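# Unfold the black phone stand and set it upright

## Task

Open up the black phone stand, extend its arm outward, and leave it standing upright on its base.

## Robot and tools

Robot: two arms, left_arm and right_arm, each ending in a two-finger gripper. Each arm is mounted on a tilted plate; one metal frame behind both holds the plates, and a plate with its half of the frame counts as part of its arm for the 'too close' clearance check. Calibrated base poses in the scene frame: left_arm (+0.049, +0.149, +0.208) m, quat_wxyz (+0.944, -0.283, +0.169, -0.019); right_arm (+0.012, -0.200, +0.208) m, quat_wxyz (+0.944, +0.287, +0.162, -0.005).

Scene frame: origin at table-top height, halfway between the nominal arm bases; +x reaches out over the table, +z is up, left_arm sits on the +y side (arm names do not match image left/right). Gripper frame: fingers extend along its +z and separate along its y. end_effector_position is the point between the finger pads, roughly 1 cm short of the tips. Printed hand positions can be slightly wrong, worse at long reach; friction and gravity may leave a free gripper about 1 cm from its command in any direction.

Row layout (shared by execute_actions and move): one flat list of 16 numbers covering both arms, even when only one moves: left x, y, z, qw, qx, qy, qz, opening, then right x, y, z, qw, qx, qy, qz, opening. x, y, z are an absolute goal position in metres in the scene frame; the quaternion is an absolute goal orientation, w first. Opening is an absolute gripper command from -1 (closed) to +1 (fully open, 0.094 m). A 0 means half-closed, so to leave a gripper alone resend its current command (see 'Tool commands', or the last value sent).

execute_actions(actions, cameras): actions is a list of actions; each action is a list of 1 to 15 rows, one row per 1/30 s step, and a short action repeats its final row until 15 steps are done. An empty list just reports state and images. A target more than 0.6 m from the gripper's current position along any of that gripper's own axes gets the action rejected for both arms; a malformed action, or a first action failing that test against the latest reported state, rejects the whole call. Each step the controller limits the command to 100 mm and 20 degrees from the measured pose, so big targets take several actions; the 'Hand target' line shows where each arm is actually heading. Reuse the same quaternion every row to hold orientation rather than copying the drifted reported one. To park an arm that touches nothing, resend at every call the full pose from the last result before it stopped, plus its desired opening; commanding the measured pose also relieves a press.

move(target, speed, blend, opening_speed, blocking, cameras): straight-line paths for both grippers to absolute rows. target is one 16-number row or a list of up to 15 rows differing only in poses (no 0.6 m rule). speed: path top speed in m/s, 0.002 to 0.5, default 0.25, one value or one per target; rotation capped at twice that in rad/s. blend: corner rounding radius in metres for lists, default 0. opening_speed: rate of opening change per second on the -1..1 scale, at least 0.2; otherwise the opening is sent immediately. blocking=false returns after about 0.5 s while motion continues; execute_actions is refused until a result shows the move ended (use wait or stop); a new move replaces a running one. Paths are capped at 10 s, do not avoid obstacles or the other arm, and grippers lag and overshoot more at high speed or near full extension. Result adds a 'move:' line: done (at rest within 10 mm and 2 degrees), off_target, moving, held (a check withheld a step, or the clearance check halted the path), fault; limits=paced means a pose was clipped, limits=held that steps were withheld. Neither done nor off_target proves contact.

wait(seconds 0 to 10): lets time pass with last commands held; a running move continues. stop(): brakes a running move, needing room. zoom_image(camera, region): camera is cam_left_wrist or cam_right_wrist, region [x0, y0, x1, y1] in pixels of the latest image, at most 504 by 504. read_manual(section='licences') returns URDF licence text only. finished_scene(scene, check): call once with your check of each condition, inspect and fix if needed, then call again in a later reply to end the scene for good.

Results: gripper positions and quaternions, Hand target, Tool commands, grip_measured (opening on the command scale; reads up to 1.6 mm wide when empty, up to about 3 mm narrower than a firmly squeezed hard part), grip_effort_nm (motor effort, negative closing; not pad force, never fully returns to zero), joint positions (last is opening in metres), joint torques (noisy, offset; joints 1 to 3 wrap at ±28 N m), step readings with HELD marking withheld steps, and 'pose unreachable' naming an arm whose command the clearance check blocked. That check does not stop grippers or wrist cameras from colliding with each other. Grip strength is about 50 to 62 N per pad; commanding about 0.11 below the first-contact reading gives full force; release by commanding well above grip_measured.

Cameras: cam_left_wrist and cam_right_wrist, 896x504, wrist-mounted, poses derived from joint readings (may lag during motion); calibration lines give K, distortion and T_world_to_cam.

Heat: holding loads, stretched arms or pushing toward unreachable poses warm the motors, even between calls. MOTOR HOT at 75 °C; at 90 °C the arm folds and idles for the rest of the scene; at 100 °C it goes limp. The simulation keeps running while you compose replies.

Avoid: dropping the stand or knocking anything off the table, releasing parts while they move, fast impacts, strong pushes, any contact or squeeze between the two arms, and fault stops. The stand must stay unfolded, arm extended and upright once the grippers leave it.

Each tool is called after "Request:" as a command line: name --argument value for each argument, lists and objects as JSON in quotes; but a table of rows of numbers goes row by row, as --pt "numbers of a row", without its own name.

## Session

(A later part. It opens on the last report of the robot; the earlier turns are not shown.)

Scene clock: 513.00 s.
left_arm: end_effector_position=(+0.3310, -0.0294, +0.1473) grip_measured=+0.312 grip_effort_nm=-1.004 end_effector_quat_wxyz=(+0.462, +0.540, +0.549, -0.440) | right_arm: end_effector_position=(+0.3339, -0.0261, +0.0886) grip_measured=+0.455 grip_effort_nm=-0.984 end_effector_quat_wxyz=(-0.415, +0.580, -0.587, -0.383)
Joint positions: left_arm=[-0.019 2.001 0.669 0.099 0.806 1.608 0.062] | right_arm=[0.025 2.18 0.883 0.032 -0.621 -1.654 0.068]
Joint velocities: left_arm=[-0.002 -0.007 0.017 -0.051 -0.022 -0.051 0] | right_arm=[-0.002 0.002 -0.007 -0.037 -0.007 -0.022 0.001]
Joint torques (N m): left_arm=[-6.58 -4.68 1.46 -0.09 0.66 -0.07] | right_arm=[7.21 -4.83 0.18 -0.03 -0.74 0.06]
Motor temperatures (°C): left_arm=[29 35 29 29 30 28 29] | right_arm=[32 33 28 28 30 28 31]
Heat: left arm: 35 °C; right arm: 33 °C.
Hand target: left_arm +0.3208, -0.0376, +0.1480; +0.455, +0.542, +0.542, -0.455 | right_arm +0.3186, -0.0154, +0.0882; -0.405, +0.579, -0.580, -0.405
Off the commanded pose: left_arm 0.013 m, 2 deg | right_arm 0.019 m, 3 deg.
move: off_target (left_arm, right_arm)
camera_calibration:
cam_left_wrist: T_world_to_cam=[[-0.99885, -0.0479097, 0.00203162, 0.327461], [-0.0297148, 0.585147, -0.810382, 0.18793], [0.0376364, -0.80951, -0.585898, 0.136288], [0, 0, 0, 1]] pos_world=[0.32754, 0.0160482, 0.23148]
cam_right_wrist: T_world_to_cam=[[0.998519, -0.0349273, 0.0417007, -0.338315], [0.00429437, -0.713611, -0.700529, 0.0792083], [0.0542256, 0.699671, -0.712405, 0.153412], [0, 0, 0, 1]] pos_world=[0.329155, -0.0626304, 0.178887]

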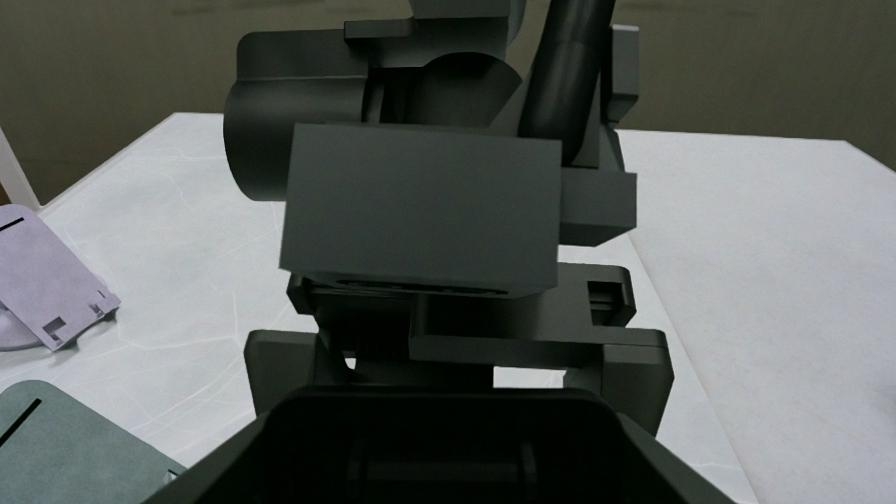

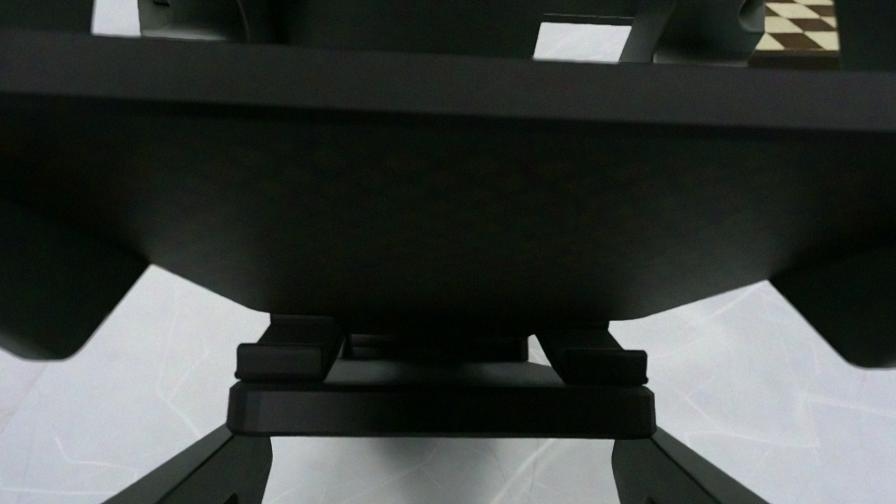

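Request:
move --target '[0.321,-0.036,0.173,0.4545,0.5417,0.5417,-0.4545,0.2,0.3185,-0.017,0.113,0.4056,-0.5795,0.5795,0.4056,0.25]' --speed 0.05

Request:
move --target '[0.321,-0.006,0.178,0.4545,0.5417,0.5417,-0.4545,0.2,0.3185,-0.037,0.105,0.4056,-0.5795,0.5795,0.4056,0.25]' --speed 0.04

Scene clock: 517.33 s.
left_arm: end_effector_position=(+0.3261, -0.0300, +0.1589) grip_measured=+0.312 grip_effort_nm=-1.013 end_effector_quat_wxyz=(+0.448, +0.542, +0.558, -0.440) | right_arm: end_effector_position=(+0.3271, -0.0238, +0.1002) grip_measured=+0.449 grip_effort_nm=-0.989 end_effector_quat_wxyz=(-0.404, +0.576, -0.594, -0.390)
Joint positions: left_arm=[-0.057 1.937 0.634 0.094 0.768 1.546 0.062] | right_arm=[0.055 2.137 0.845 0.032 -0.602 -1.6 0.068]
Joint velocities: left_arm=[0.007 0.002 -0.012 -0.11 0.066 0.007 0] | right_arm=[0.007 0.007 -0.002 -0.037 -0.022 0.022 0.002]
Joint torques (N m): left_arm=[-7.35 -7.62 1.92 -0.22 0.91 -0.11] | right_arm=[8.29 -8.08 0.05 -0.25 -0.83 -0.02]
Motor temperatures (°C): left_arm=[29 35 29 29 31 28 29] | right_arm=[33 33 28 28 30 28 31]
Heat: left arm: 35 °C; right arm: 33 °C.
Hand target: left_arm +0.3211, -0.0360, +0.1728; +0.455, +0.541, +0.542, -0.455 | right_arm +0.3183, -0.0166, +0.1126; -0.405, +0.579, -0.579, -0.406
Off the commanded pose: left_arm 0.016 m, 3 deg | right_arm 0.017 m, 3 deg.
move: off_target (left_arm, right_arm)
camera_calibration:
cam_left_wrist: T_world_to_cam=[[-0.998757, -0.0441971, 0.0230514, 0.319269], [-0.0451151, 0.60482, -0.795084, 0.200726], [0.0211984, -0.795135, -0.606062, 0.151749], [0, 0, 0, 1]] pos_world=[0.324711, 0.0133689, 0.244204]
cam_right_wrist: T_world_to_cam=[[0.999355, -0.0339036, 0.0118629, -0.329165], [-0.0161552, -0.719232, -0.694582, 0.0949539], [0.032081, 0.693942, -0.719316, 0.168223], [0, 0, 0, 1]] pos_world=[0.32509, -0.0596026, 0.190863]

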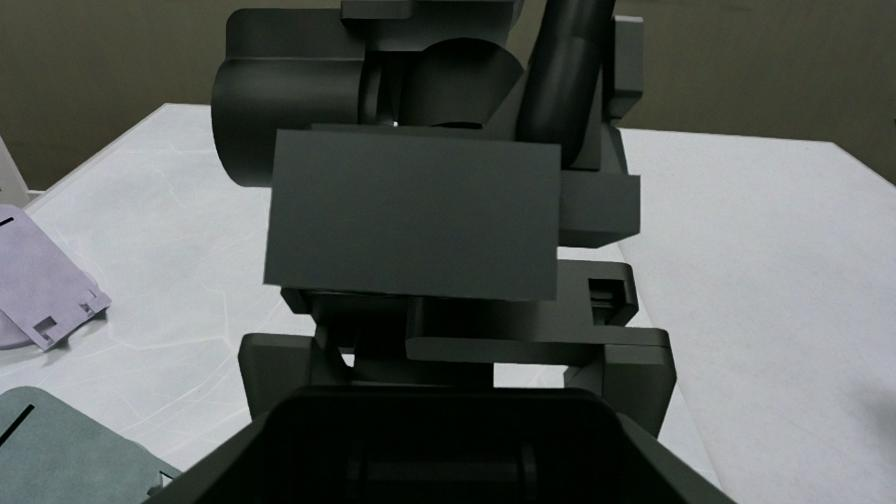

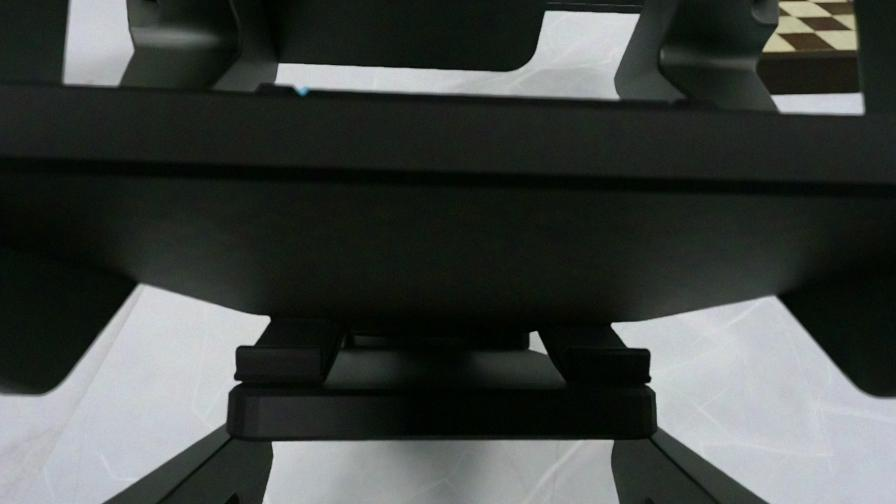

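Scene clock: 518.67 s.
left_arm: end_effector_position=(+0.3166, -0.0125, +0.1691) grip_measured=+0.310 grip_effort_nm=-1.018 end_effector_quat_wxyz=(+0.444, +0.546, +0.547, -0.454) | right_arm: end_effector_position=(+0.3190, -0.0252, +0.1075) grip_measured=+0.442 grip_effort_nm=-0.979 end_effector_quat_wxyz=(-0.418, +0.570, -0.574, -0.414)
Joint positions: left_arm=[-0.013 1.863 0.634 -0.069 0.797 1.639 0.062] | right_arm=[0.033 2.137 0.845 -0.018 -0.672 -1.655 0.068]
Joint velocities: left_arm=[-0.007 -0.002 0.007 0.051 0.037 0.037 0.001] | right_arm=[-0.017 -0.002 0.002 -0.022 -0.022 0.051 0]
Joint torques (N m): left_arm=[-3.25 -8.75 3.25 -0.7 0.84 0.17] | right_arm=[3.7 -9.36 0.76 -0.56 -0.31 -0.31]
Motor temperatures (°C): left_arm=[29 35 29 29 31 28 29] | right_arm=[32 34 28 28 30 28 31]
Heat: left arm: 35 °C; right arm: 34 °C.
Hand target: left_arm +0.3208, -0.0064, +0.1774; +0.454, +0.542, +0.542, -0.454 | right_arm +0.3182, -0.0366, +0.1049; -0.406, +0.579, -0.580, -0.405
Off the commanded pose: left_arm 0.012 m, 1 deg | right_arm 0.012 m, 2 deg.
move: off_target (left_arm, right_arm)
camera_calibration:
cam_left_wrist: T_world_to_cam=[[-0.999536, -0.0110388, 0.0283814, 0.310009], [-0.0294011, 0.592596, -0.804963, 0.194387], [-0.0079329, -0.805424, -0.592646, 0.178878], [0, 0, 0, 1]] pos_world=[0.317, 0.0323014, 0.253687]
cam_right_wrist: T_world_to_cam=[[0.999891, -0.00886139, 0.0118344, -0.320709], [0.00278975, -0.673, -0.739637, 0.0988806], [0.0145188, 0.739589, -0.672902, 0.176501], [0, 0, 0, 1]] pos_world=[0.317836, -0.0668334, 0.195699]

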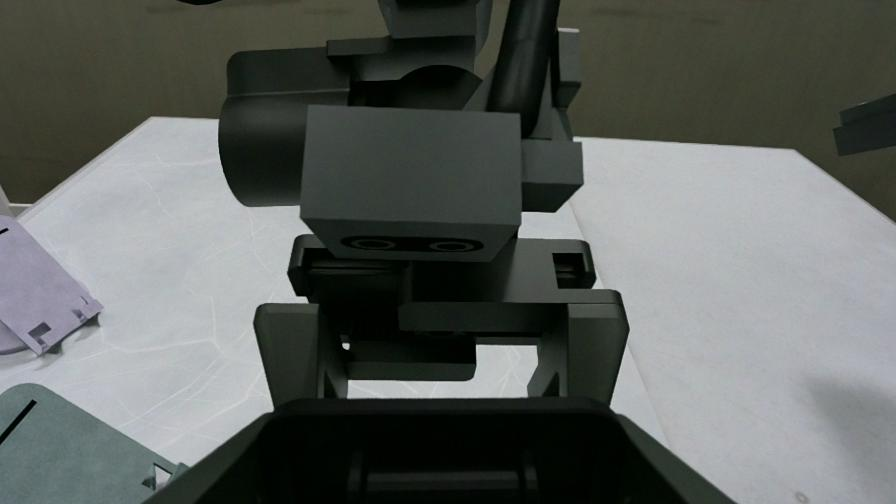

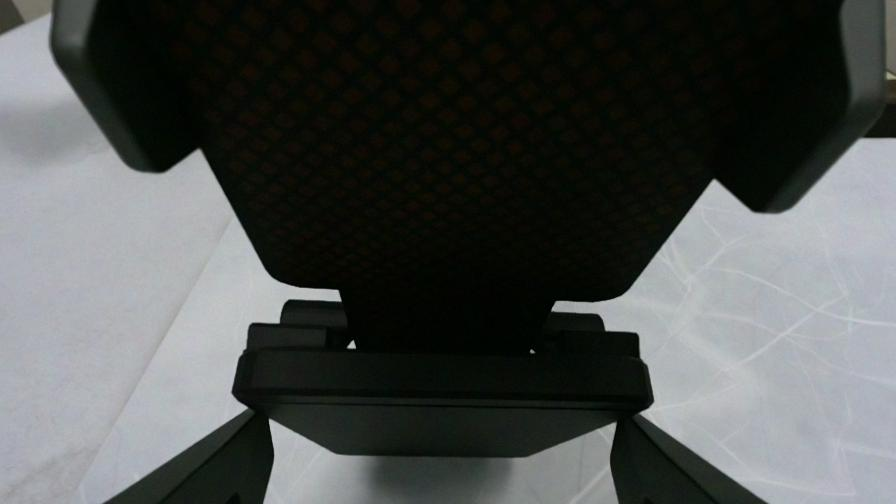

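Request:
move --target '[0.324,-0.012,0.159,0.4545,0.5417,0.5417,-0.4545,0.2,0.3245,-0.017,0.088,0.4056,-0.5795,0.5795,0.4056,0.25]' --speed 0.04

Scene clock: 529.33 s.
left_arm: end_effector_position=(+0.3258, -0.0102, +0.1593) grip_measured=+0.310 grip_effort_nm=-1.018 end_effector_quat_wxyz=(+0.451, +0.547, +0.547, -0.445) | right_arm: end_effector_position=(+0.3302, -0.0228, +0.0983) grip_measured=+0.440 grip_effort_nm=-0.984 end_effector_quat_wxyz=(-0.418, +0.574, -0.577, -0.404)
Joint positions: left_arm=[0.012 1.902 0.666 -0.061 0.803 1.67 0.062] | right_arm=[0.033 2.174 0.891 -0.012 -0.656 -1.655 0.068]
Joint velocities: left_arm=[-0.012 -0.017 -0.002 -0.037 0.022 -0.051 0] | right_arm=[0.007 -0.017 0.022 0.037 0.051 -0.022 -0.001]
Joint torques (N m): left_arm=[-3.86 -4.77 3.14 -0.34 0.83 0.14] | right_arm=[5.89 -4.4 1.17 0.14 -0.4 0]
Motor temperatures (°C): left_arm=[29 36 29 29 31 28 30] | right_arm=[32 35 28 28 30 28 31]
Heat: left arm: 36 °C; right arm: 35 °C.
Hand target: left_arm +0.3236, -0.0120, +0.1589; +0.454, +0.542, +0.542, -0.454 | right_arm +0.3245, -0.0176, +0.0883; -0.405, +0.579, -0.579, -0.405
Off the commanded pose: left_arm 0.003 m, 1 deg | right_arm 0.013 m, 2 deg.
move: off_target (right_arm)
camera_calibration:
cam_left_wrist: T_world_to_cam=[[-0.99961, -0.0257058, 0.0109568, 0.322169], [-0.0240997, 0.594606, -0.803656, 0.183495], [0.0141437, -0.803606, -0.594993, 0.168168], [0, 0, 0, 1]] pos_world=[0.324087, 0.0343153, 0.243995]
cam_right_wrist: T_world_to_cam=[[0.999587, -0.0158269, 0.024003, -0.333104], [0.00664558, -0.68506, -0.728457, 0.0909966], [0.0279727, 0.728315, -0.684671, 0.164805], [0, 0, 0, 1]] pos_world=[0.327751, -0.0629638, 0.18712]

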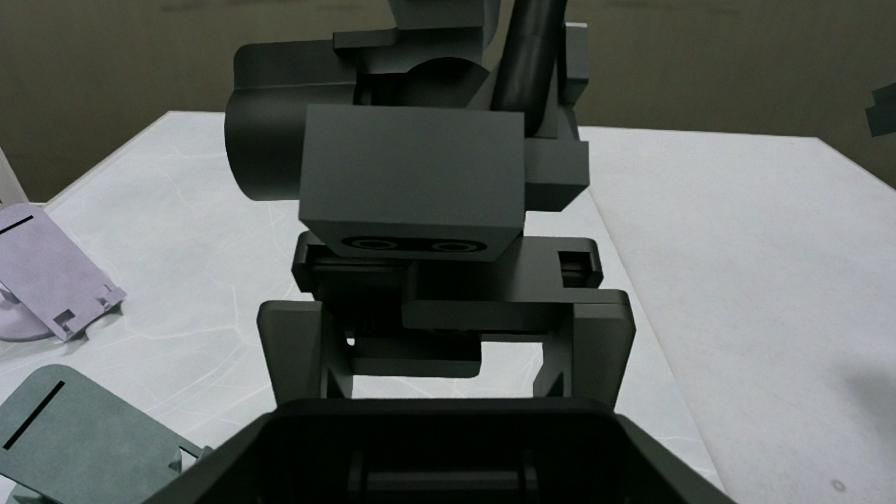

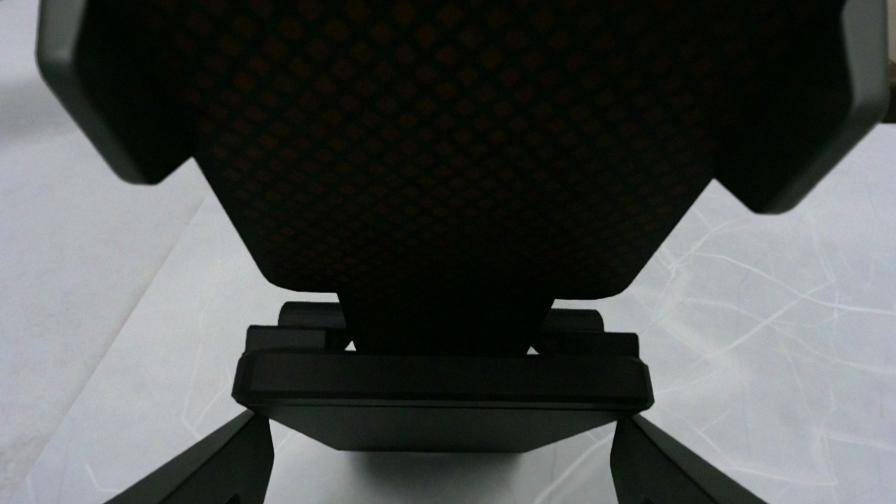

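Request:
move --target '[0.324,-0.012,0.159,0.4545,0.5417,0.5417,-0.4545,0.8,0.3245,-0.017,0.088,0.4056,-0.5795,0.5795,0.4056,0.25]' --opening_speed 0.6

Request:
move --pt "0.324 0.06 0.155 0.4545 0.5417 0.5417 -0.4545 0.8 0.3245 -0.017 0.088 0.4056 -0.5795 0.5795 0.4056 0.25" --pt "0.322 0.06 0.1 0.4545 0.5417 0.5417 -0.4545 0.8 0.3245 -0.017 0.088 0.4056 -0.5795 0.5795 0.4056 0.25" --speed 0.1

Scene clock: 540.53 s.
left_arm: end_effector_position=(+0.3258, -0.0102, +0.1594) grip_measured=+0.799 grip_effort_nm=0.085 end_effector_quat_wxyz=(+0.453, +0.549, +0.545, -0.443) | right_arm: end_effector_position=(+0.3302, -0.0228, +0.0981) grip_measured=+0.440 grip_effort_nm=-0.984 end_effector_quat_wxyz=(-0.418, +0.574, -0.577, -0.404)
Joint positions: left_arm=[0.012 1.902 0.666 -0.061 0.803 1.678 0.085] | right_arm=[0.033 2.174 0.891 -0.012 -0.655 -1.655 0.068]
Joint velocities: left_arm=[-0.012 -0.017 0.007 0.022 -0.066 0.007 -0.001] | right_arm=[-0.007 -0.012 -0.007 0.007 -0.051 -0.022 -0.001]
Joint torques (N m): left_arm=[-3.79 -4.72 3.1 -0.34 0.85 0.06] | right_arm=[6.09 -4.48 1.48 0.11 -0.42 -0.03]
Motor temperatures (°C): left_arm=[29 35 29 29 31 28 30] | right_arm=[32 34 28 28 30 28 31]
Heat: left arm: 35 °C; right arm: 34 °C.
Hand target: left_arm +0.3239, -0.0120, +0.1589; +0.455, +0.542, +0.542, -0.454 | right_arm +0.3244, -0.0173, +0.0884; -0.406, +0.579, -0.579, -0.405
Off the commanded pose: left_arm 0.003 m, 2 deg | right_arm 0.013 m, 2 deg.
move: off_target (right_arm)
camera_calibration:
cam_left_wrist: T_world_to_cam=[[-0.9997, -0.024237, 0.0034773, 0.323411], [-0.0172069, 0.594379, -0.804001, 0.181363], [0.0174198, -0.80382, -0.594618, 0.167067], [0, 0, 0, 1]] pos_world=[0.323524, 0.0343321, 0.244033]
cam_right_wrist: T_world_to_cam=[[0.999589, -0.015724, 0.0239737, -0.33308], [0.00666285, -0.68589, -0.727675, 0.0907101], [0.0278853, 0.727535, -0.685503, 0.164814], [0, 0, 0, 1]] pos_world=[0.327743, -0.0629285, 0.186973]

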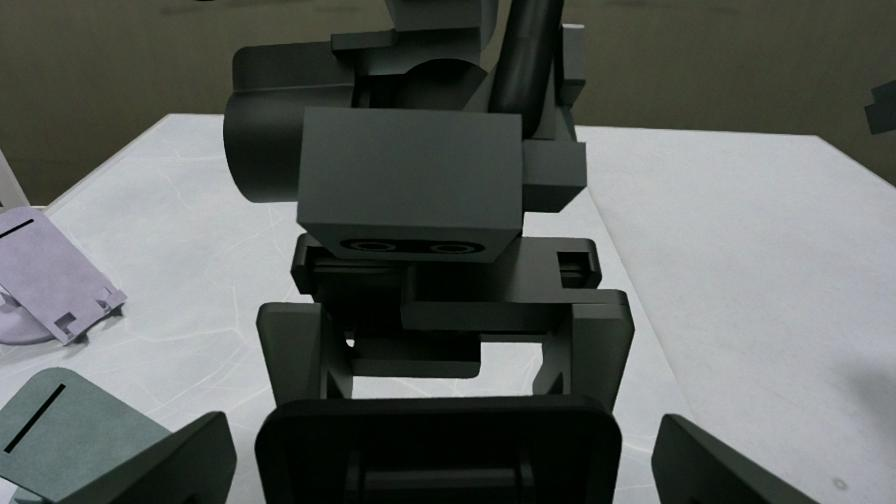

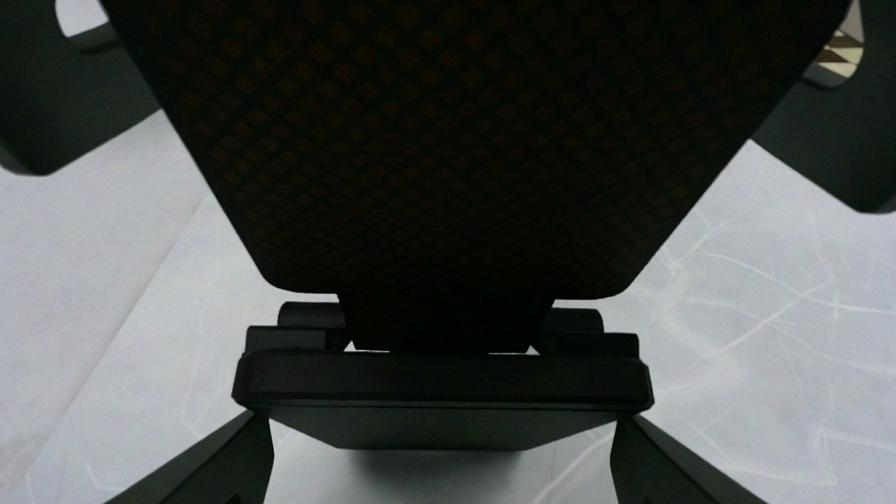

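Scene clock: 542.53 s.
left_arm: end_effector_position=(+0.3228, +0.0619, +0.1040) grip_measured=+0.799 grip_effort_nm=0.081 end_effector_quat_wxyz=(+0.441, +0.543, +0.559, -0.445) | right_arm: end_effector_position=(+0.3302, -0.0228, +0.0981) grip_measured=+0.440 grip_effort_nm=-0.984 end_effector_quat_wxyz=(-0.418, +0.574, -0.577, -0.404)
Joint positions: left_arm=[0.332 2.017 0.848 -0.455 0.822 2.1 0.085] | right_arm=[0.033 2.174 0.891 -0.012 -0.655 -1.655 0.068]
Joint velocities: left_arm=[-0.027 0.017 0.012 -0.007 0.007 -0.051 0] | right_arm=[0.007 0.002 -0.007 0.066 -0.037 0.022 0]
Joint torques (N m): left_arm=[-3.04 -5.31 1.42 -1 0.53 0.05] | right_arm=[6.11 -4.52 1.31 0.11 -0.41 0.02]
Motor temperatures (°C): left_arm=[29 35 29 29 31 28 30] | right_arm=[32 34 28 28 30 28 31]
Heat: left arm: 35 °C; right arm: 34 °C.
Hand target: left_arm +0.3204, +0.0603, +0.0990; +0.441, +0.539, +0.560, -0.449 | right_arm +0.3244, -0.0173, +0.0883; -0.405, +0.579, -0.579, -0.405
Off the commanded pose: left_arm 0.004 m, 3 deg | right_arm 0.013 m, 2 deg.
joint sent to its limit (left arm) — joint 6 (wrist roll), upper limit. The joint targets are off in orientation, not in position.
move: off_target (left_arm, right_arm)
camera_calibration:
cam_left_wrist: T_world_to_cam=[[-0.998805, -0.0340822, 0.0350255, 0.319427], [-0.048539, 0.608409, -0.792138, 0.101909], [0.00568795, -0.792891, -0.609336, 0.196782], [0, 0, 0, 1]] pos_world=[0.322872, 0.104911, 0.189444]
cam_right_wrist: T_world_to_cam=[[0.999589, -0.015724, 0.0239737, -0.33308], [0.00666285, -0.68589, -0.727675, 0.0907101], [0.0278853, 0.727535, -0.685503, 0.164814], [0, 0, 0, 1]] pos_world=[0.327743, -0.0629285, 0.186973]

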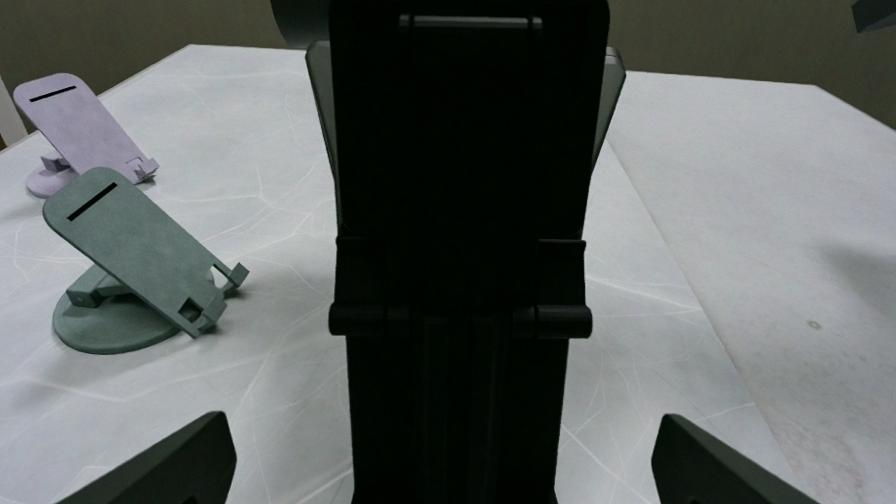

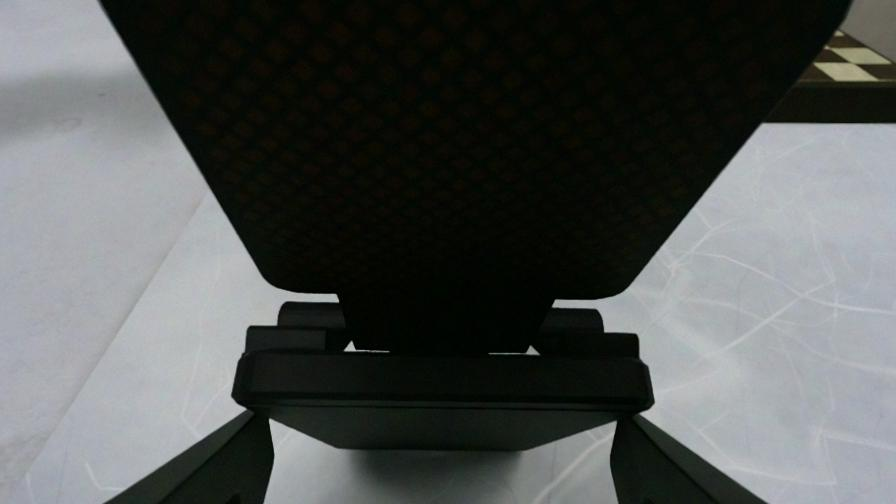

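Request:
move --target '[0.316,0.012,0.099,0.4545,0.5417,0.5417,-0.4545,0.8,0.3245,-0.017,0.088,0.4056,-0.5795,0.5795,0.4056,0.25]' --speed 0.06

Scene clock: 546.70 s.
left_arm: end_effector_position=(+0.3234, +0.0216, +0.0954) grip_measured=+0.799 grip_effort_nm=0.081 end_effector_quat_wxyz=(+0.454, +0.548, +0.550, -0.437) | right_arm: end_effector_position=(+0.3302, -0.0228, +0.0981) grip_measured=+0.440 grip_effort_nm=-0.984 end_effector_quat_wxyz=(-0.418, +0.574, -0.577, -0.404)
Joint positions: left_arm=[0.229 2.102 0.794 -0.196 0.834 1.974 0.085] | right_arm=[0.033 2.174 0.891 -0.012 -0.655 -1.655 0.068]
Joint velocities: left_arm=[-0.022 -0.032 0.002 -0.022 0.022 -0.095 0.001] | right_arm=[-0.012 -0.002 0.007 0.007 0.007 -0.066 -0.001]
Joint torques (N m): left_arm=[-5.98 -5.12 0.13 -0.74 0.79 -0.08] | right_arm=[5.96 -4.49 1.24 0.09 -0.4 -0.01]
Motor temperatures (°C): left_arm=[29 35 29 29 31 28 30] | right_arm=[32 34 28 28 30 28 31]
Heat: left arm: 35 °C; right arm: 34 °C.
Hand target: left_arm +0.3163, +0.0120, +0.0993; +0.456, +0.541, +0.542, -0.454 | right_arm +0.3244, -0.0173, +0.0883; -0.405, +0.579, -0.579, -0.405
Off the commanded pose: left_arm 0.013 m, 2 deg | right_arm 0.013 m, 2 deg.
move: off_target (left_arm, right_arm)
camera_calibration:
cam_left_wrist: T_world_to_cam=[[-0.999301, -0.0373759, 0.000733378, 0.322433], [-0.023109, 0.602196, -0.798014, 0.112138], [0.0293849, -0.797473, -0.602639, 0.151409], [0, 0, 0, 1]] pos_world=[0.32035, 0.0652666, 0.180496]
cam_right_wrist: T_world_to_cam=[[0.999589, -0.015724, 0.0239737, -0.33308], [0.00666285, -0.68589, -0.727675, 0.0907101], [0.0278853, 0.727535, -0.685503, 0.164814], [0, 0, 0, 1]] pos_world=[0.327743, -0.0629285, 0.186973]

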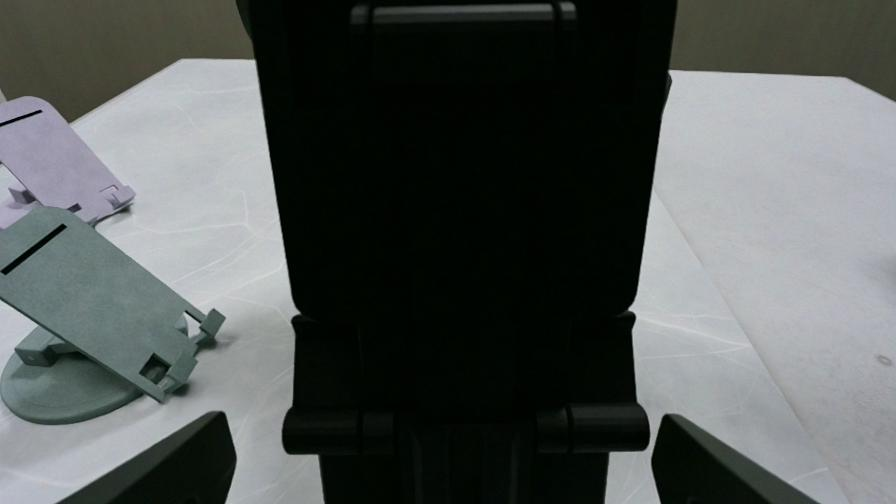

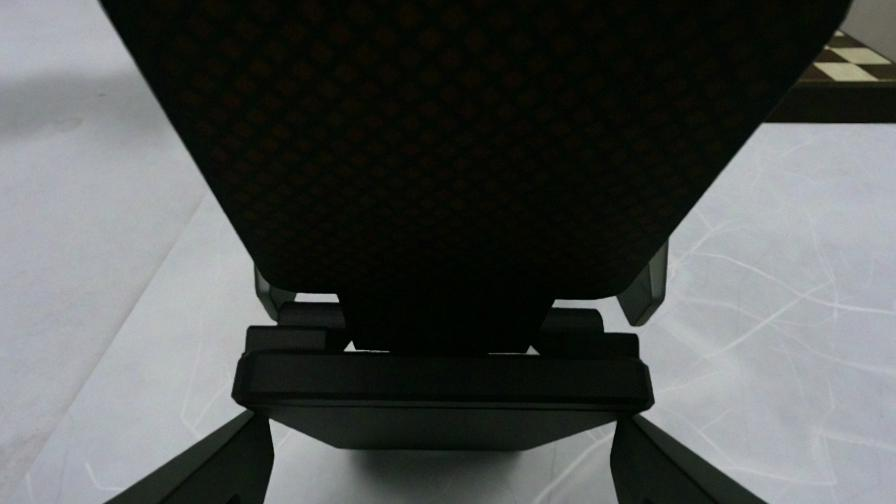

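Request:
execute_actions --actions '[]'

Scene clock: 558.83 s.
left_arm: end_effector_position=(+0.3236, +0.0216, +0.0954) grip_measured=+0.799 grip_effort_nm=0.081 end_effector_quat_wxyz=(+0.454, +0.548, +0.551, -0.437) | right_arm: end_effector_position=(+0.3302, -0.0228, +0.0981) grip_measured=+0.440 grip_effort_nm=-0.984 end_effector_quat_wxyz=(-0.418, +0.574, -0.577, -0.404)
Joint positions: left_arm=[0.229 2.102 0.794 -0.194 0.834 1.973 0.085] | right_arm=[0.033 2.174 0.891 -0.012 -0.655 -1.655 0.068]
Joint velocities: left_arm=[-0.002 0.002 -0.002 0.007 0.066 0.007 -0.001] | right_arm=[-0.002 0.007 0.007 -0.007 0.037 -0.022 -0.001]
Joint torques (N m): left_arm=[-6.04 -5.12 0.06 -0.74 0.79 -0.09] | right_arm=[6.19 -4.46 1.17 0.12 -0.45 0.01]
Motor temperatures (°C): left_arm=[29 35 29 29 31 28 29] | right_arm=[32 34 28 28 30 28 31]
Heat: left arm: 35 °C; right arm: 34 °C.
Hand target: left_arm +0.3163, +0.0120, +0.0993; +0.456, +0.541, +0.542, -0.454 | right_arm +0.3244, -0.0173, +0.0883; -0.405, +0.579, -0.579, -0.405
Tool commands: left_gripper/opening=+0.8 right_gripper/opening=+0.25
Off the commanded pose: left_arm 0.013 m, 2 deg | right_arm 0.013 m, 2 deg.
camera_calibration:
cam_left_wrist: T_world_to_cam=[[-0.99927, -0.0381955, 0.000474954, 0.322693], [-0.0233948, 0.60213, -0.798055, 0.112221], [0.0301961, -0.797484, -0.602585, 0.15113], [0, 0, 0, 1]] pos_world=[0.320519, 0.0652778, 0.180474]
cam_right_wrist: T_world_to_cam=[[0.999589, -0.015724, 0.0239737, -0.33308], [0.00666285, -0.68589, -0.727675, 0.0907101], [0.0278853, 0.727535, -0.685503, 0.164814], [0, 0, 0, 1]] pos_world=[0.327743, -0.0629285, 0.186973]

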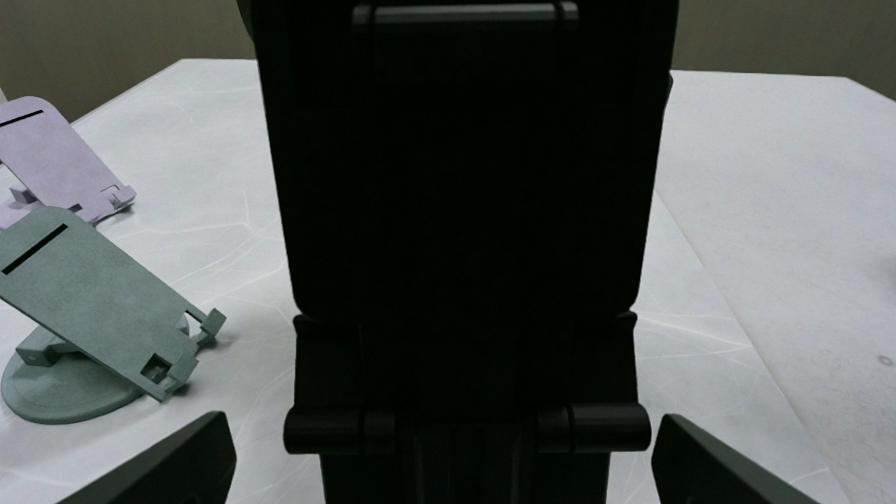

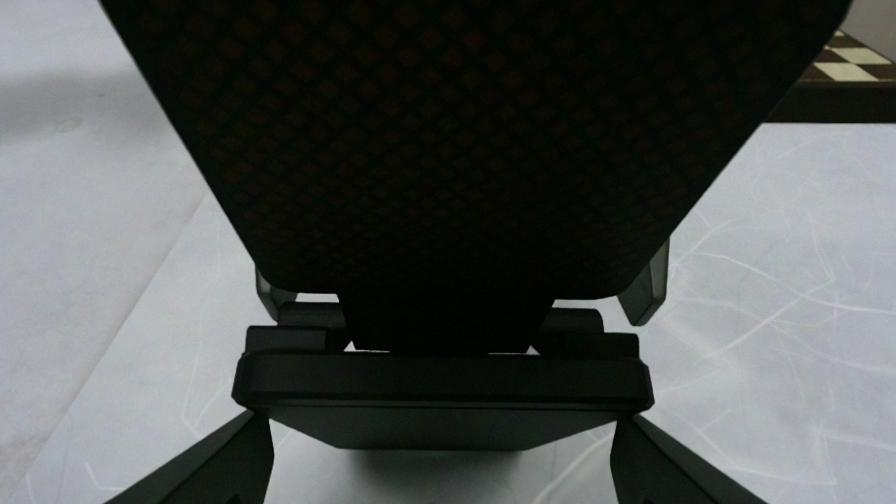

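Request:
zoom_image --camera "cam_right_wrist" --region '[200, 240, 700, 490]'

Request:
zoom_image --camera "cam_left_wrist" --region '[220, 254, 720, 504]'

Request:
zoom_image --camera "cam_left_wrist" --region '[0, 80, 260, 440]'

Scaled by 1.008.

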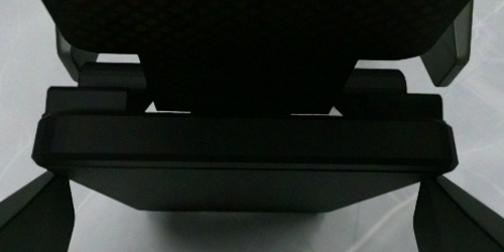

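Scaled by 1.008.

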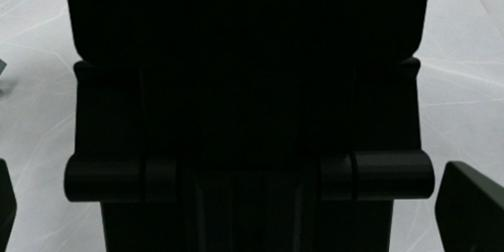

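Scaled by 1.400.

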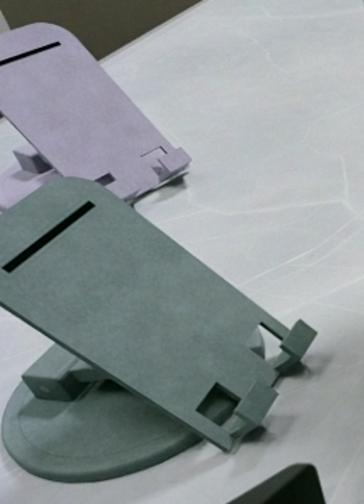

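Request:
move --target '[0.316,0.0,0.103,0.4545,0.5417,0.5417,-0.4545,0.8,0.3245,-0.017,0.088,0.4056,-0.5795,0.5795,0.4056,0.25]' --speed 0.05

Request:
move --target '[0.316,0.0,0.103,0.4545,0.5417,0.5417,-0.4545,0.25,0.3245,-0.017,0.088,0.4056,-0.5795,0.5795,0.4056,0.25]' --speed 0.05 --opening_speed 0.5

Scene clock: 581.10 s.
left_arm: end_effector_position=(+0.3248, +0.0103, +0.1001) grip_measured=+0.799 grip_effort_nm=0.081 end_effector_quat_wxyz=(+0.456, +0.547, +0.550, -0.436) | right_arm: end_effector_position=(+0.3302, -0.0228, +0.0981) grip_measured=+0.440 grip_effort_nm=-0.989 end_effector_quat_wxyz=(-0.418, +0.574, -0.577, -0.404)
Joint positions: left_arm=[0.187 2.102 0.771 -0.122 0.834 1.911 0.085] | right_arm=[0.033 2.174 0.891 -0.012 -0.655 -1.655 0.068]
Joint velocities: left_arm=[0.027 -0.007 -0.022 -0.007 0.095 0.037 0] | right_arm=[-0.007 -0.017 -0.002 -0.037 0.037 -0.007 0]
Joint torques (N m): left_arm=[-6.3 -4.98 0.17 -0.61 0.77 -0.1] | right_arm=[6.04 -4.6 1.1 0.09 -0.39 -0.04]
Motor temperatures (°C): left_arm=[30 36 29 29 31 28 28] | right_arm=[32 34 28 28 30 28 32]
Heat: left arm: 36 °C; right arm: 34 °C.
Hand target: left_arm +0.3158, +0.0003, +0.1033; +0.455, +0.542, +0.542, -0.454 | right_arm +0.3244, -0.0173, +0.0883; -0.405, +0.579, -0.579, -0.405
Off the commanded pose: left_arm 0.014 m, 2 deg | right_arm 0.013 m, 2 deg.
move: off_target (left_arm, right_arm)
camera_calibration:
cam_left_wrist: T_world_to_cam=[[-0.999151, -0.0411689, -0.00155144, 0.323615], [-0.0234719, 0.599793, -0.799811, 0.123017], [0.0338579, -0.799095, -0.600251, 0.143488], [0, 0, 0, 1]] pos_world=[0.32137, 0.0541985, 0.185021]
cam_right_wrist: T_world_to_cam=[[0.999589, -0.015724, 0.0239737, -0.33308], [0.00666285, -0.68589, -0.727675, 0.0907101], [0.0278853, 0.727535, -0.685503, 0.164814], [0, 0, 0, 1]] pos_world=[0.327743, -0.0629285, 0.186973]

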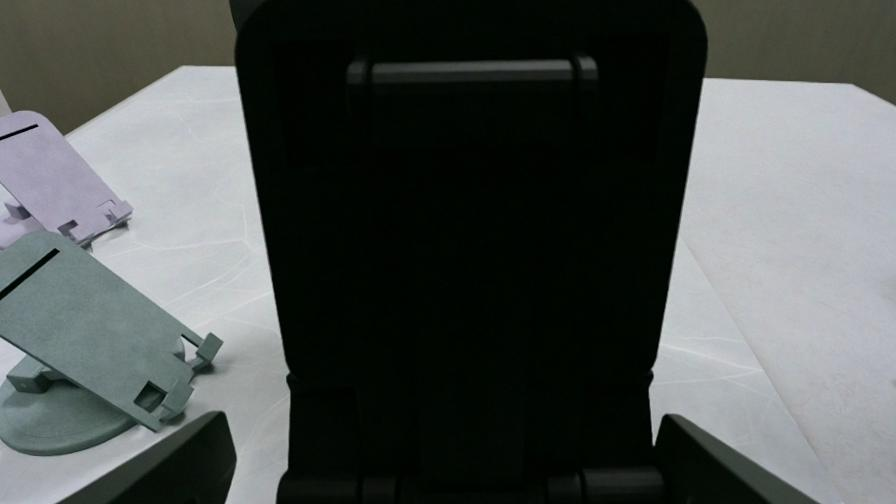

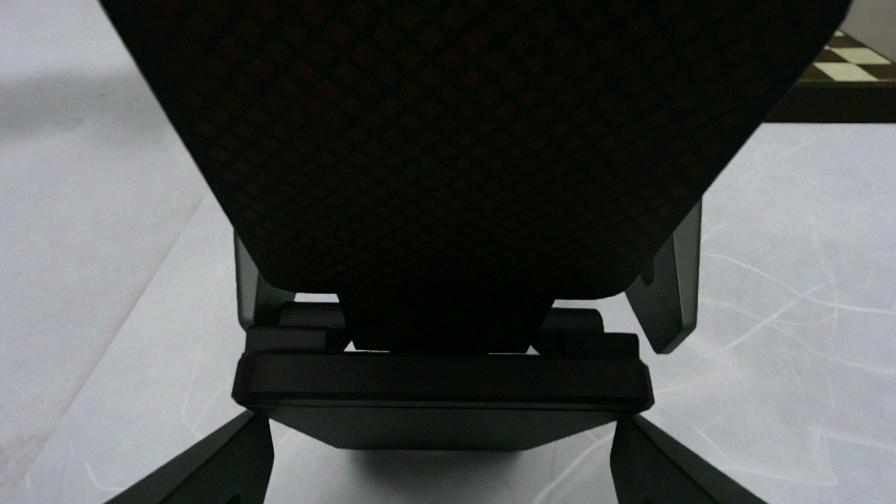

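Scene clock: 582.40 s.
left_arm: end_effector_position=(+0.3248, +0.0103, +0.1001) grip_measured=+0.416 grip_effort_nm=-0.935 end_effector_quat_wxyz=(+0.456, +0.547, +0.551, -0.436) | right_arm: end_effector_position=(+0.3325, -0.0236, +0.0964) grip_measured=+0.440 grip_effort_nm=-0.989 end_effector_quat_wxyz=(-0.417, +0.577, -0.579, -0.398)
Joint positions: left_arm=[0.187 2.102 0.771 -0.122 0.834 1.91 0.067] | right_arm=[0.033 2.174 0.894 -0.006 -0.645 -1.655 0.068]
Joint velocities: left_arm=[-0.002 0.012 -0.022 0.037 0.022 -0.037 -0.003] | right_arm=[-0.002 -0.007 0.002 -0.037 -0.007 0.066 -0.002]
Joint torques (N m): left_arm=[-6.13 -4.74 0.18 -0.65 0.78 -0.1] | right_arm=[5.89 -4.27 0.96 0.05 -0.53 -0.07]
Motor temperatures (°C): left_arm=[30 36 29 29 31 28 28] | right_arm=[32 34 28 28 30 28 32]
Heat: left arm: 36 °C; right arm: 34 °C.
Hand target: left_arm +0.3157, +0.0004, +0.1031; +0.454, +0.542, +0.542, -0.455 | right_arm +0.3244, -0.0173, +0.0883; -0.405, +0.579, -0.579, -0.405
Off the commanded pose: left_arm 0.014 m, 2 deg | right_arm 0.013 m, 2 deg.
move: off_target (left_arm, right_arm)
camera_calibration:
cam_left_wrist: T_world_to_cam=[[-0.999145, -0.0413241, -0.000804553, 0.32354], [-0.0241623, 0.599774, -0.799804, 0.123241], [0.0335338, -0.799101, -0.60026, 0.143594], [0, 0, 0, 1]] pos_world=[0.321426, 0.0541996, 0.185022]
cam_right_wrist: T_world_to_cam=[[0.99934, -0.0194308, 0.0307055, -0.336007], [0.00865021, -0.693512, -0.720393, 0.0873961], [0.0352925, 0.720183, -0.692886, 0.162239], [0, 0, 0, 1]] pos_world=[0.329303, -0.0627603, 0.18569]

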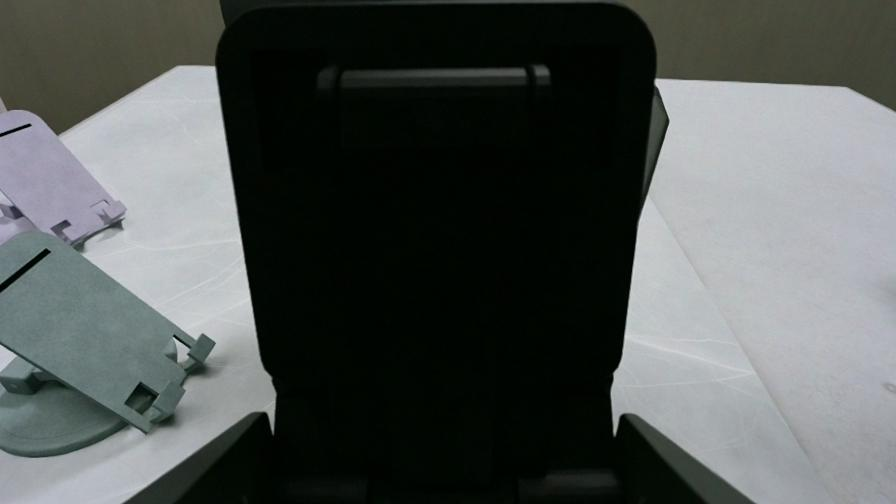

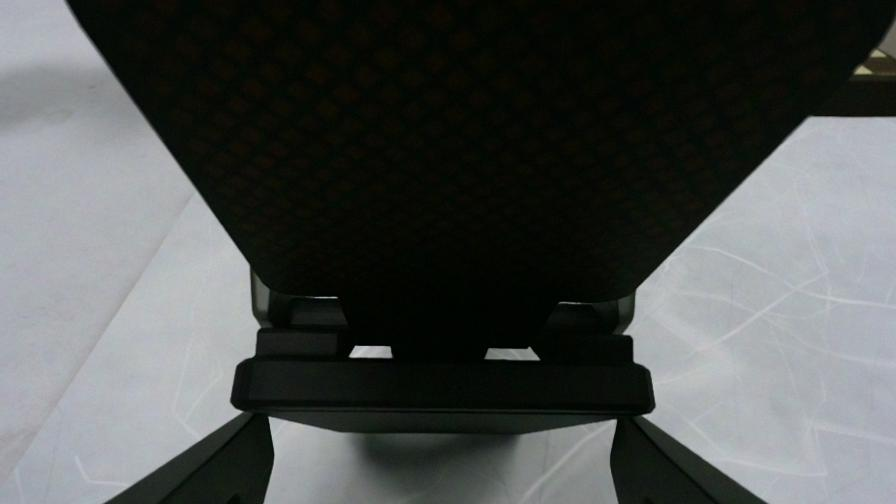

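Request:
move --target '[0.316,0.015,0.103,0.4545,0.5417,0.5417,-0.4545,0.25,0.3245,-0.034,0.09,0.4056,-0.5795,0.5795,0.4056,0.25]' --speed 0.03

Scene clock: 586.37 s.
left_arm: end_effector_position=(+0.3182, +0.0105, +0.1042) grip_measured=+0.404 grip_effort_nm=-1.009 end_effector_quat_wxyz=(+0.457, +0.549, +0.539, -0.447) | right_arm: end_effector_position=(+0.3291, -0.0243, +0.0996) grip_measured=+0.439 grip_effort_nm=-0.989 end_effector_quat_wxyz=(-0.423, +0.575, -0.570, -0.408)
Joint positions: left_arm=[0.191 2.102 0.775 -0.175 0.846 1.956 0.066] | right_arm=[0.024 2.174 0.894 -0.028 -0.674 -1.68 0.068]
Joint velocities: left_arm=[-0.007 -0.002 -0.007 0.022 0.037 -0.037 0] | right_arm=[0.002 0.002 0.012 0.081 -0.022 0.007 -0.001]
Joint torques (N m): left_arm=[-2.47 -6.34 1.58 -1.15 0.67 0.18] | right_arm=[3.21 -7.36 0.75 -0.42 -0.32 -0.32]
Motor temperatures (°C): left_arm=[30 36 29 29 31 28 29] | right_arm=[32 34 28 28 30 28 32]
Heat: left arm: 36 °C; right arm: 34 °C.
Hand target: left_arm +0.3158, +0.0148, +0.1030; +0.455, +0.542, +0.542, -0.454 | right_arm +0.3243, -0.0336, +0.0902; -0.406, +0.579, -0.580, -0.405
Off the commanded pose: left_arm 0.005 m, 1 deg | right_arm 0.014 m, 2 deg.
move: off_target (right_arm)
camera_calibration:
cam_left_wrist: T_world_to_cam=[[-0.999854, -0.0168377, -0.00298977, 0.317121], [-0.00740682, 0.583967, -0.811744, 0.122282], [0.0154138, -0.811603, -0.584006, 0.15069], [0, 0, 0, 1]] pos_world=[0.315658, 0.0562311, 0.188213]
cam_right_wrist: T_world_to_cam=[[0.99945, -0.00937004, 0.0317982, -0.332539], [0.0171917, -0.673644, -0.738856, 0.0887527], [0.0283438, 0.738997, -0.673112, 0.165792], [0, 0, 0, 1]] pos_world=[0.326131, -0.0658482, 0.187746]

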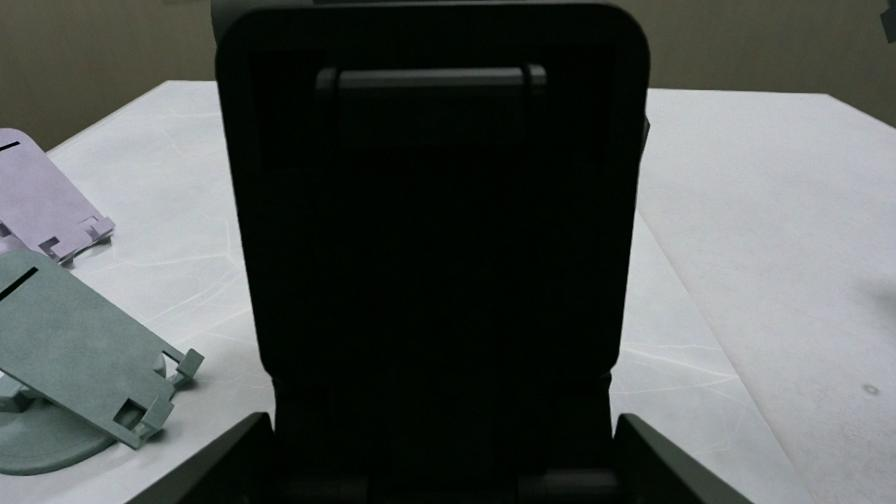

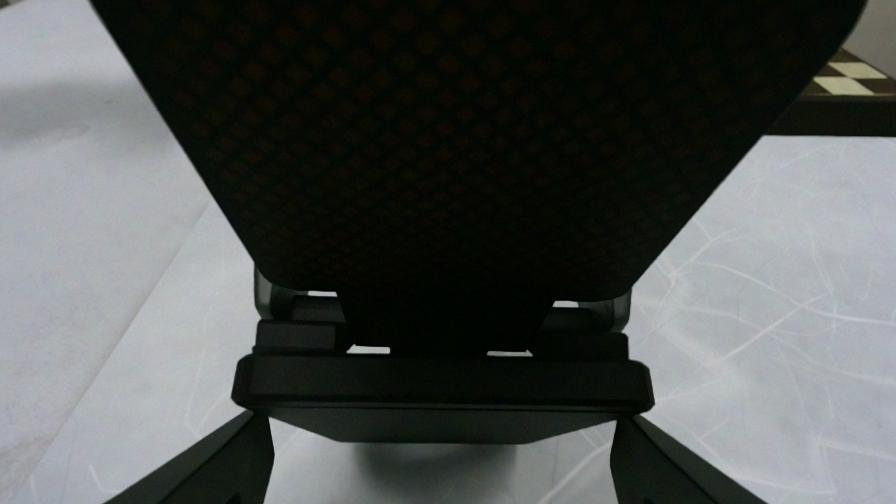

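Request:
move --target '[0.316,0.035,0.103,0.4545,0.5417,0.5417,-0.4545,0.25,0.3245,-0.052,0.09,0.4056,-0.5795,0.5795,0.4056,0.25]' --speed 0.03

Scene clock: 588.93 s.
left_arm: end_effector_position=(+0.3113, +0.0246, +0.1040) grip_measured=+0.403 grip_effort_nm=-1.013 end_effector_quat_wxyz=(+0.456, +0.543, +0.535, -0.461) | right_arm: end_effector_position=(+0.3200, -0.0339, +0.0969) grip_measured=+0.436 grip_effort_nm=-0.984 end_effector_quat_wxyz=(-0.420, +0.568, -0.566, -0.424)
Joint positions: left_arm=[0.248 2.102 0.801 -0.301 0.862 2.052 0.066] | right_arm=[-0.018 2.174 0.894 -0.091 -0.704 -1.732 0.067]
Joint velocities: left_arm=[-0.002 -0.012 -0.017 -0.022 0.051 -0.051 -0.001] | right_arm=[-0.017 -0.017 0.002 -0.022 -0.051 -0.007 0]
Joint torques (N m): left_arm=[-1.88 -8.57 1.66 -1.42 0.44 0.17] | right_arm=[2.48 -10.07 0.81 -0.7 -0.17 -0.32]
Motor temperatures (°C): left_arm=[30 36 29 29 31 28 29] | right_arm=[32 34 28 28 29 28 32]
Heat: left arm: 36 °C; right arm: 34 °C.
Hand target: left_arm +0.3155, +0.0349, +0.1027; +0.454, +0.542, +0.542, -0.455 | right_arm +0.3238, -0.0516, +0.0899; -0.406, +0.579, -0.580, -0.405
Off the commanded pose: left_arm 0.011 m, 1 deg | right_arm 0.020 m, 3 deg.
move: off_target (left_arm, right_arm)
camera_calibration:
cam_left_wrist: T_world_to_cam=[[-0.999857, -0.00513475, 0.0161325, 0.308202], [-0.016213, 0.564779, -0.825083, 0.118521], [-0.00487469, -0.825226, -0.564781, 0.166816], [0, 0, 0, 1]] pos_world=[0.310892, 0.0723056, 0.187032]
cam_right_wrist: T_world_to_cam=[[0.99997, 0.00277408, 0.00723445, -0.320833], [0.00727923, -0.656231, -0.754525, 0.0856523], [0.00265436, 0.754555, -0.656232, 0.178458], [0, 0, 0, 1]] pos_world=[0.319726, -0.0775587, 0.184058]

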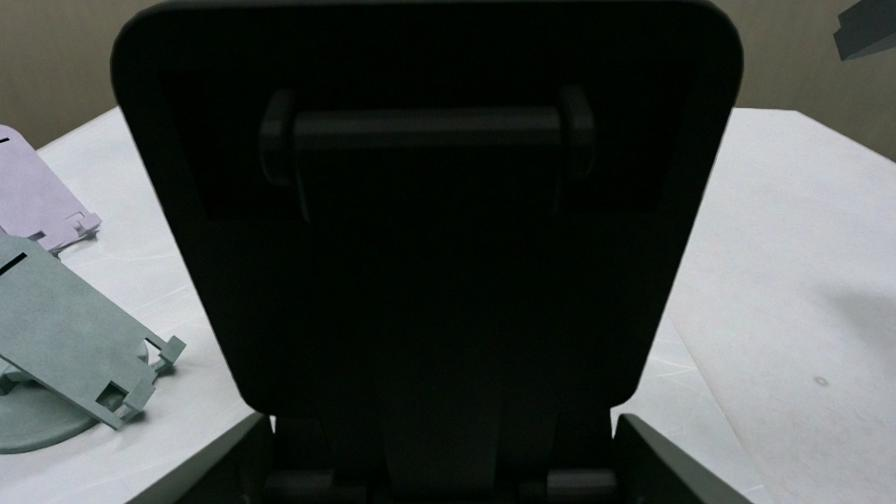

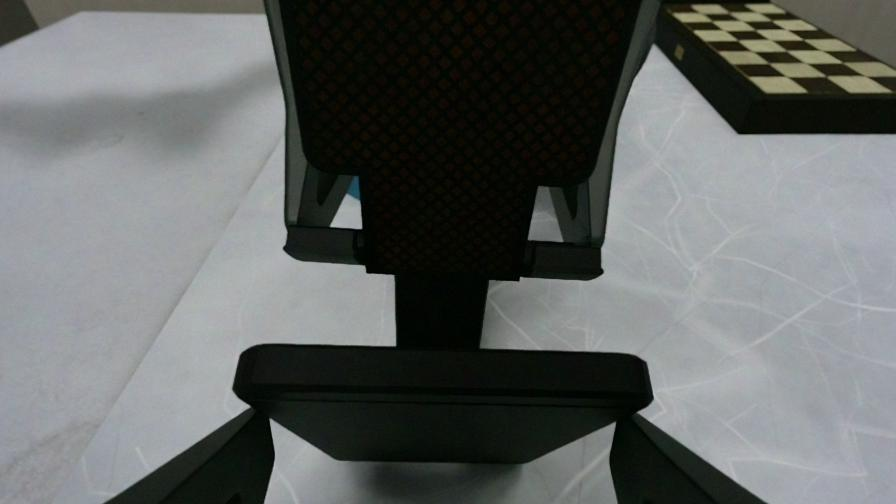

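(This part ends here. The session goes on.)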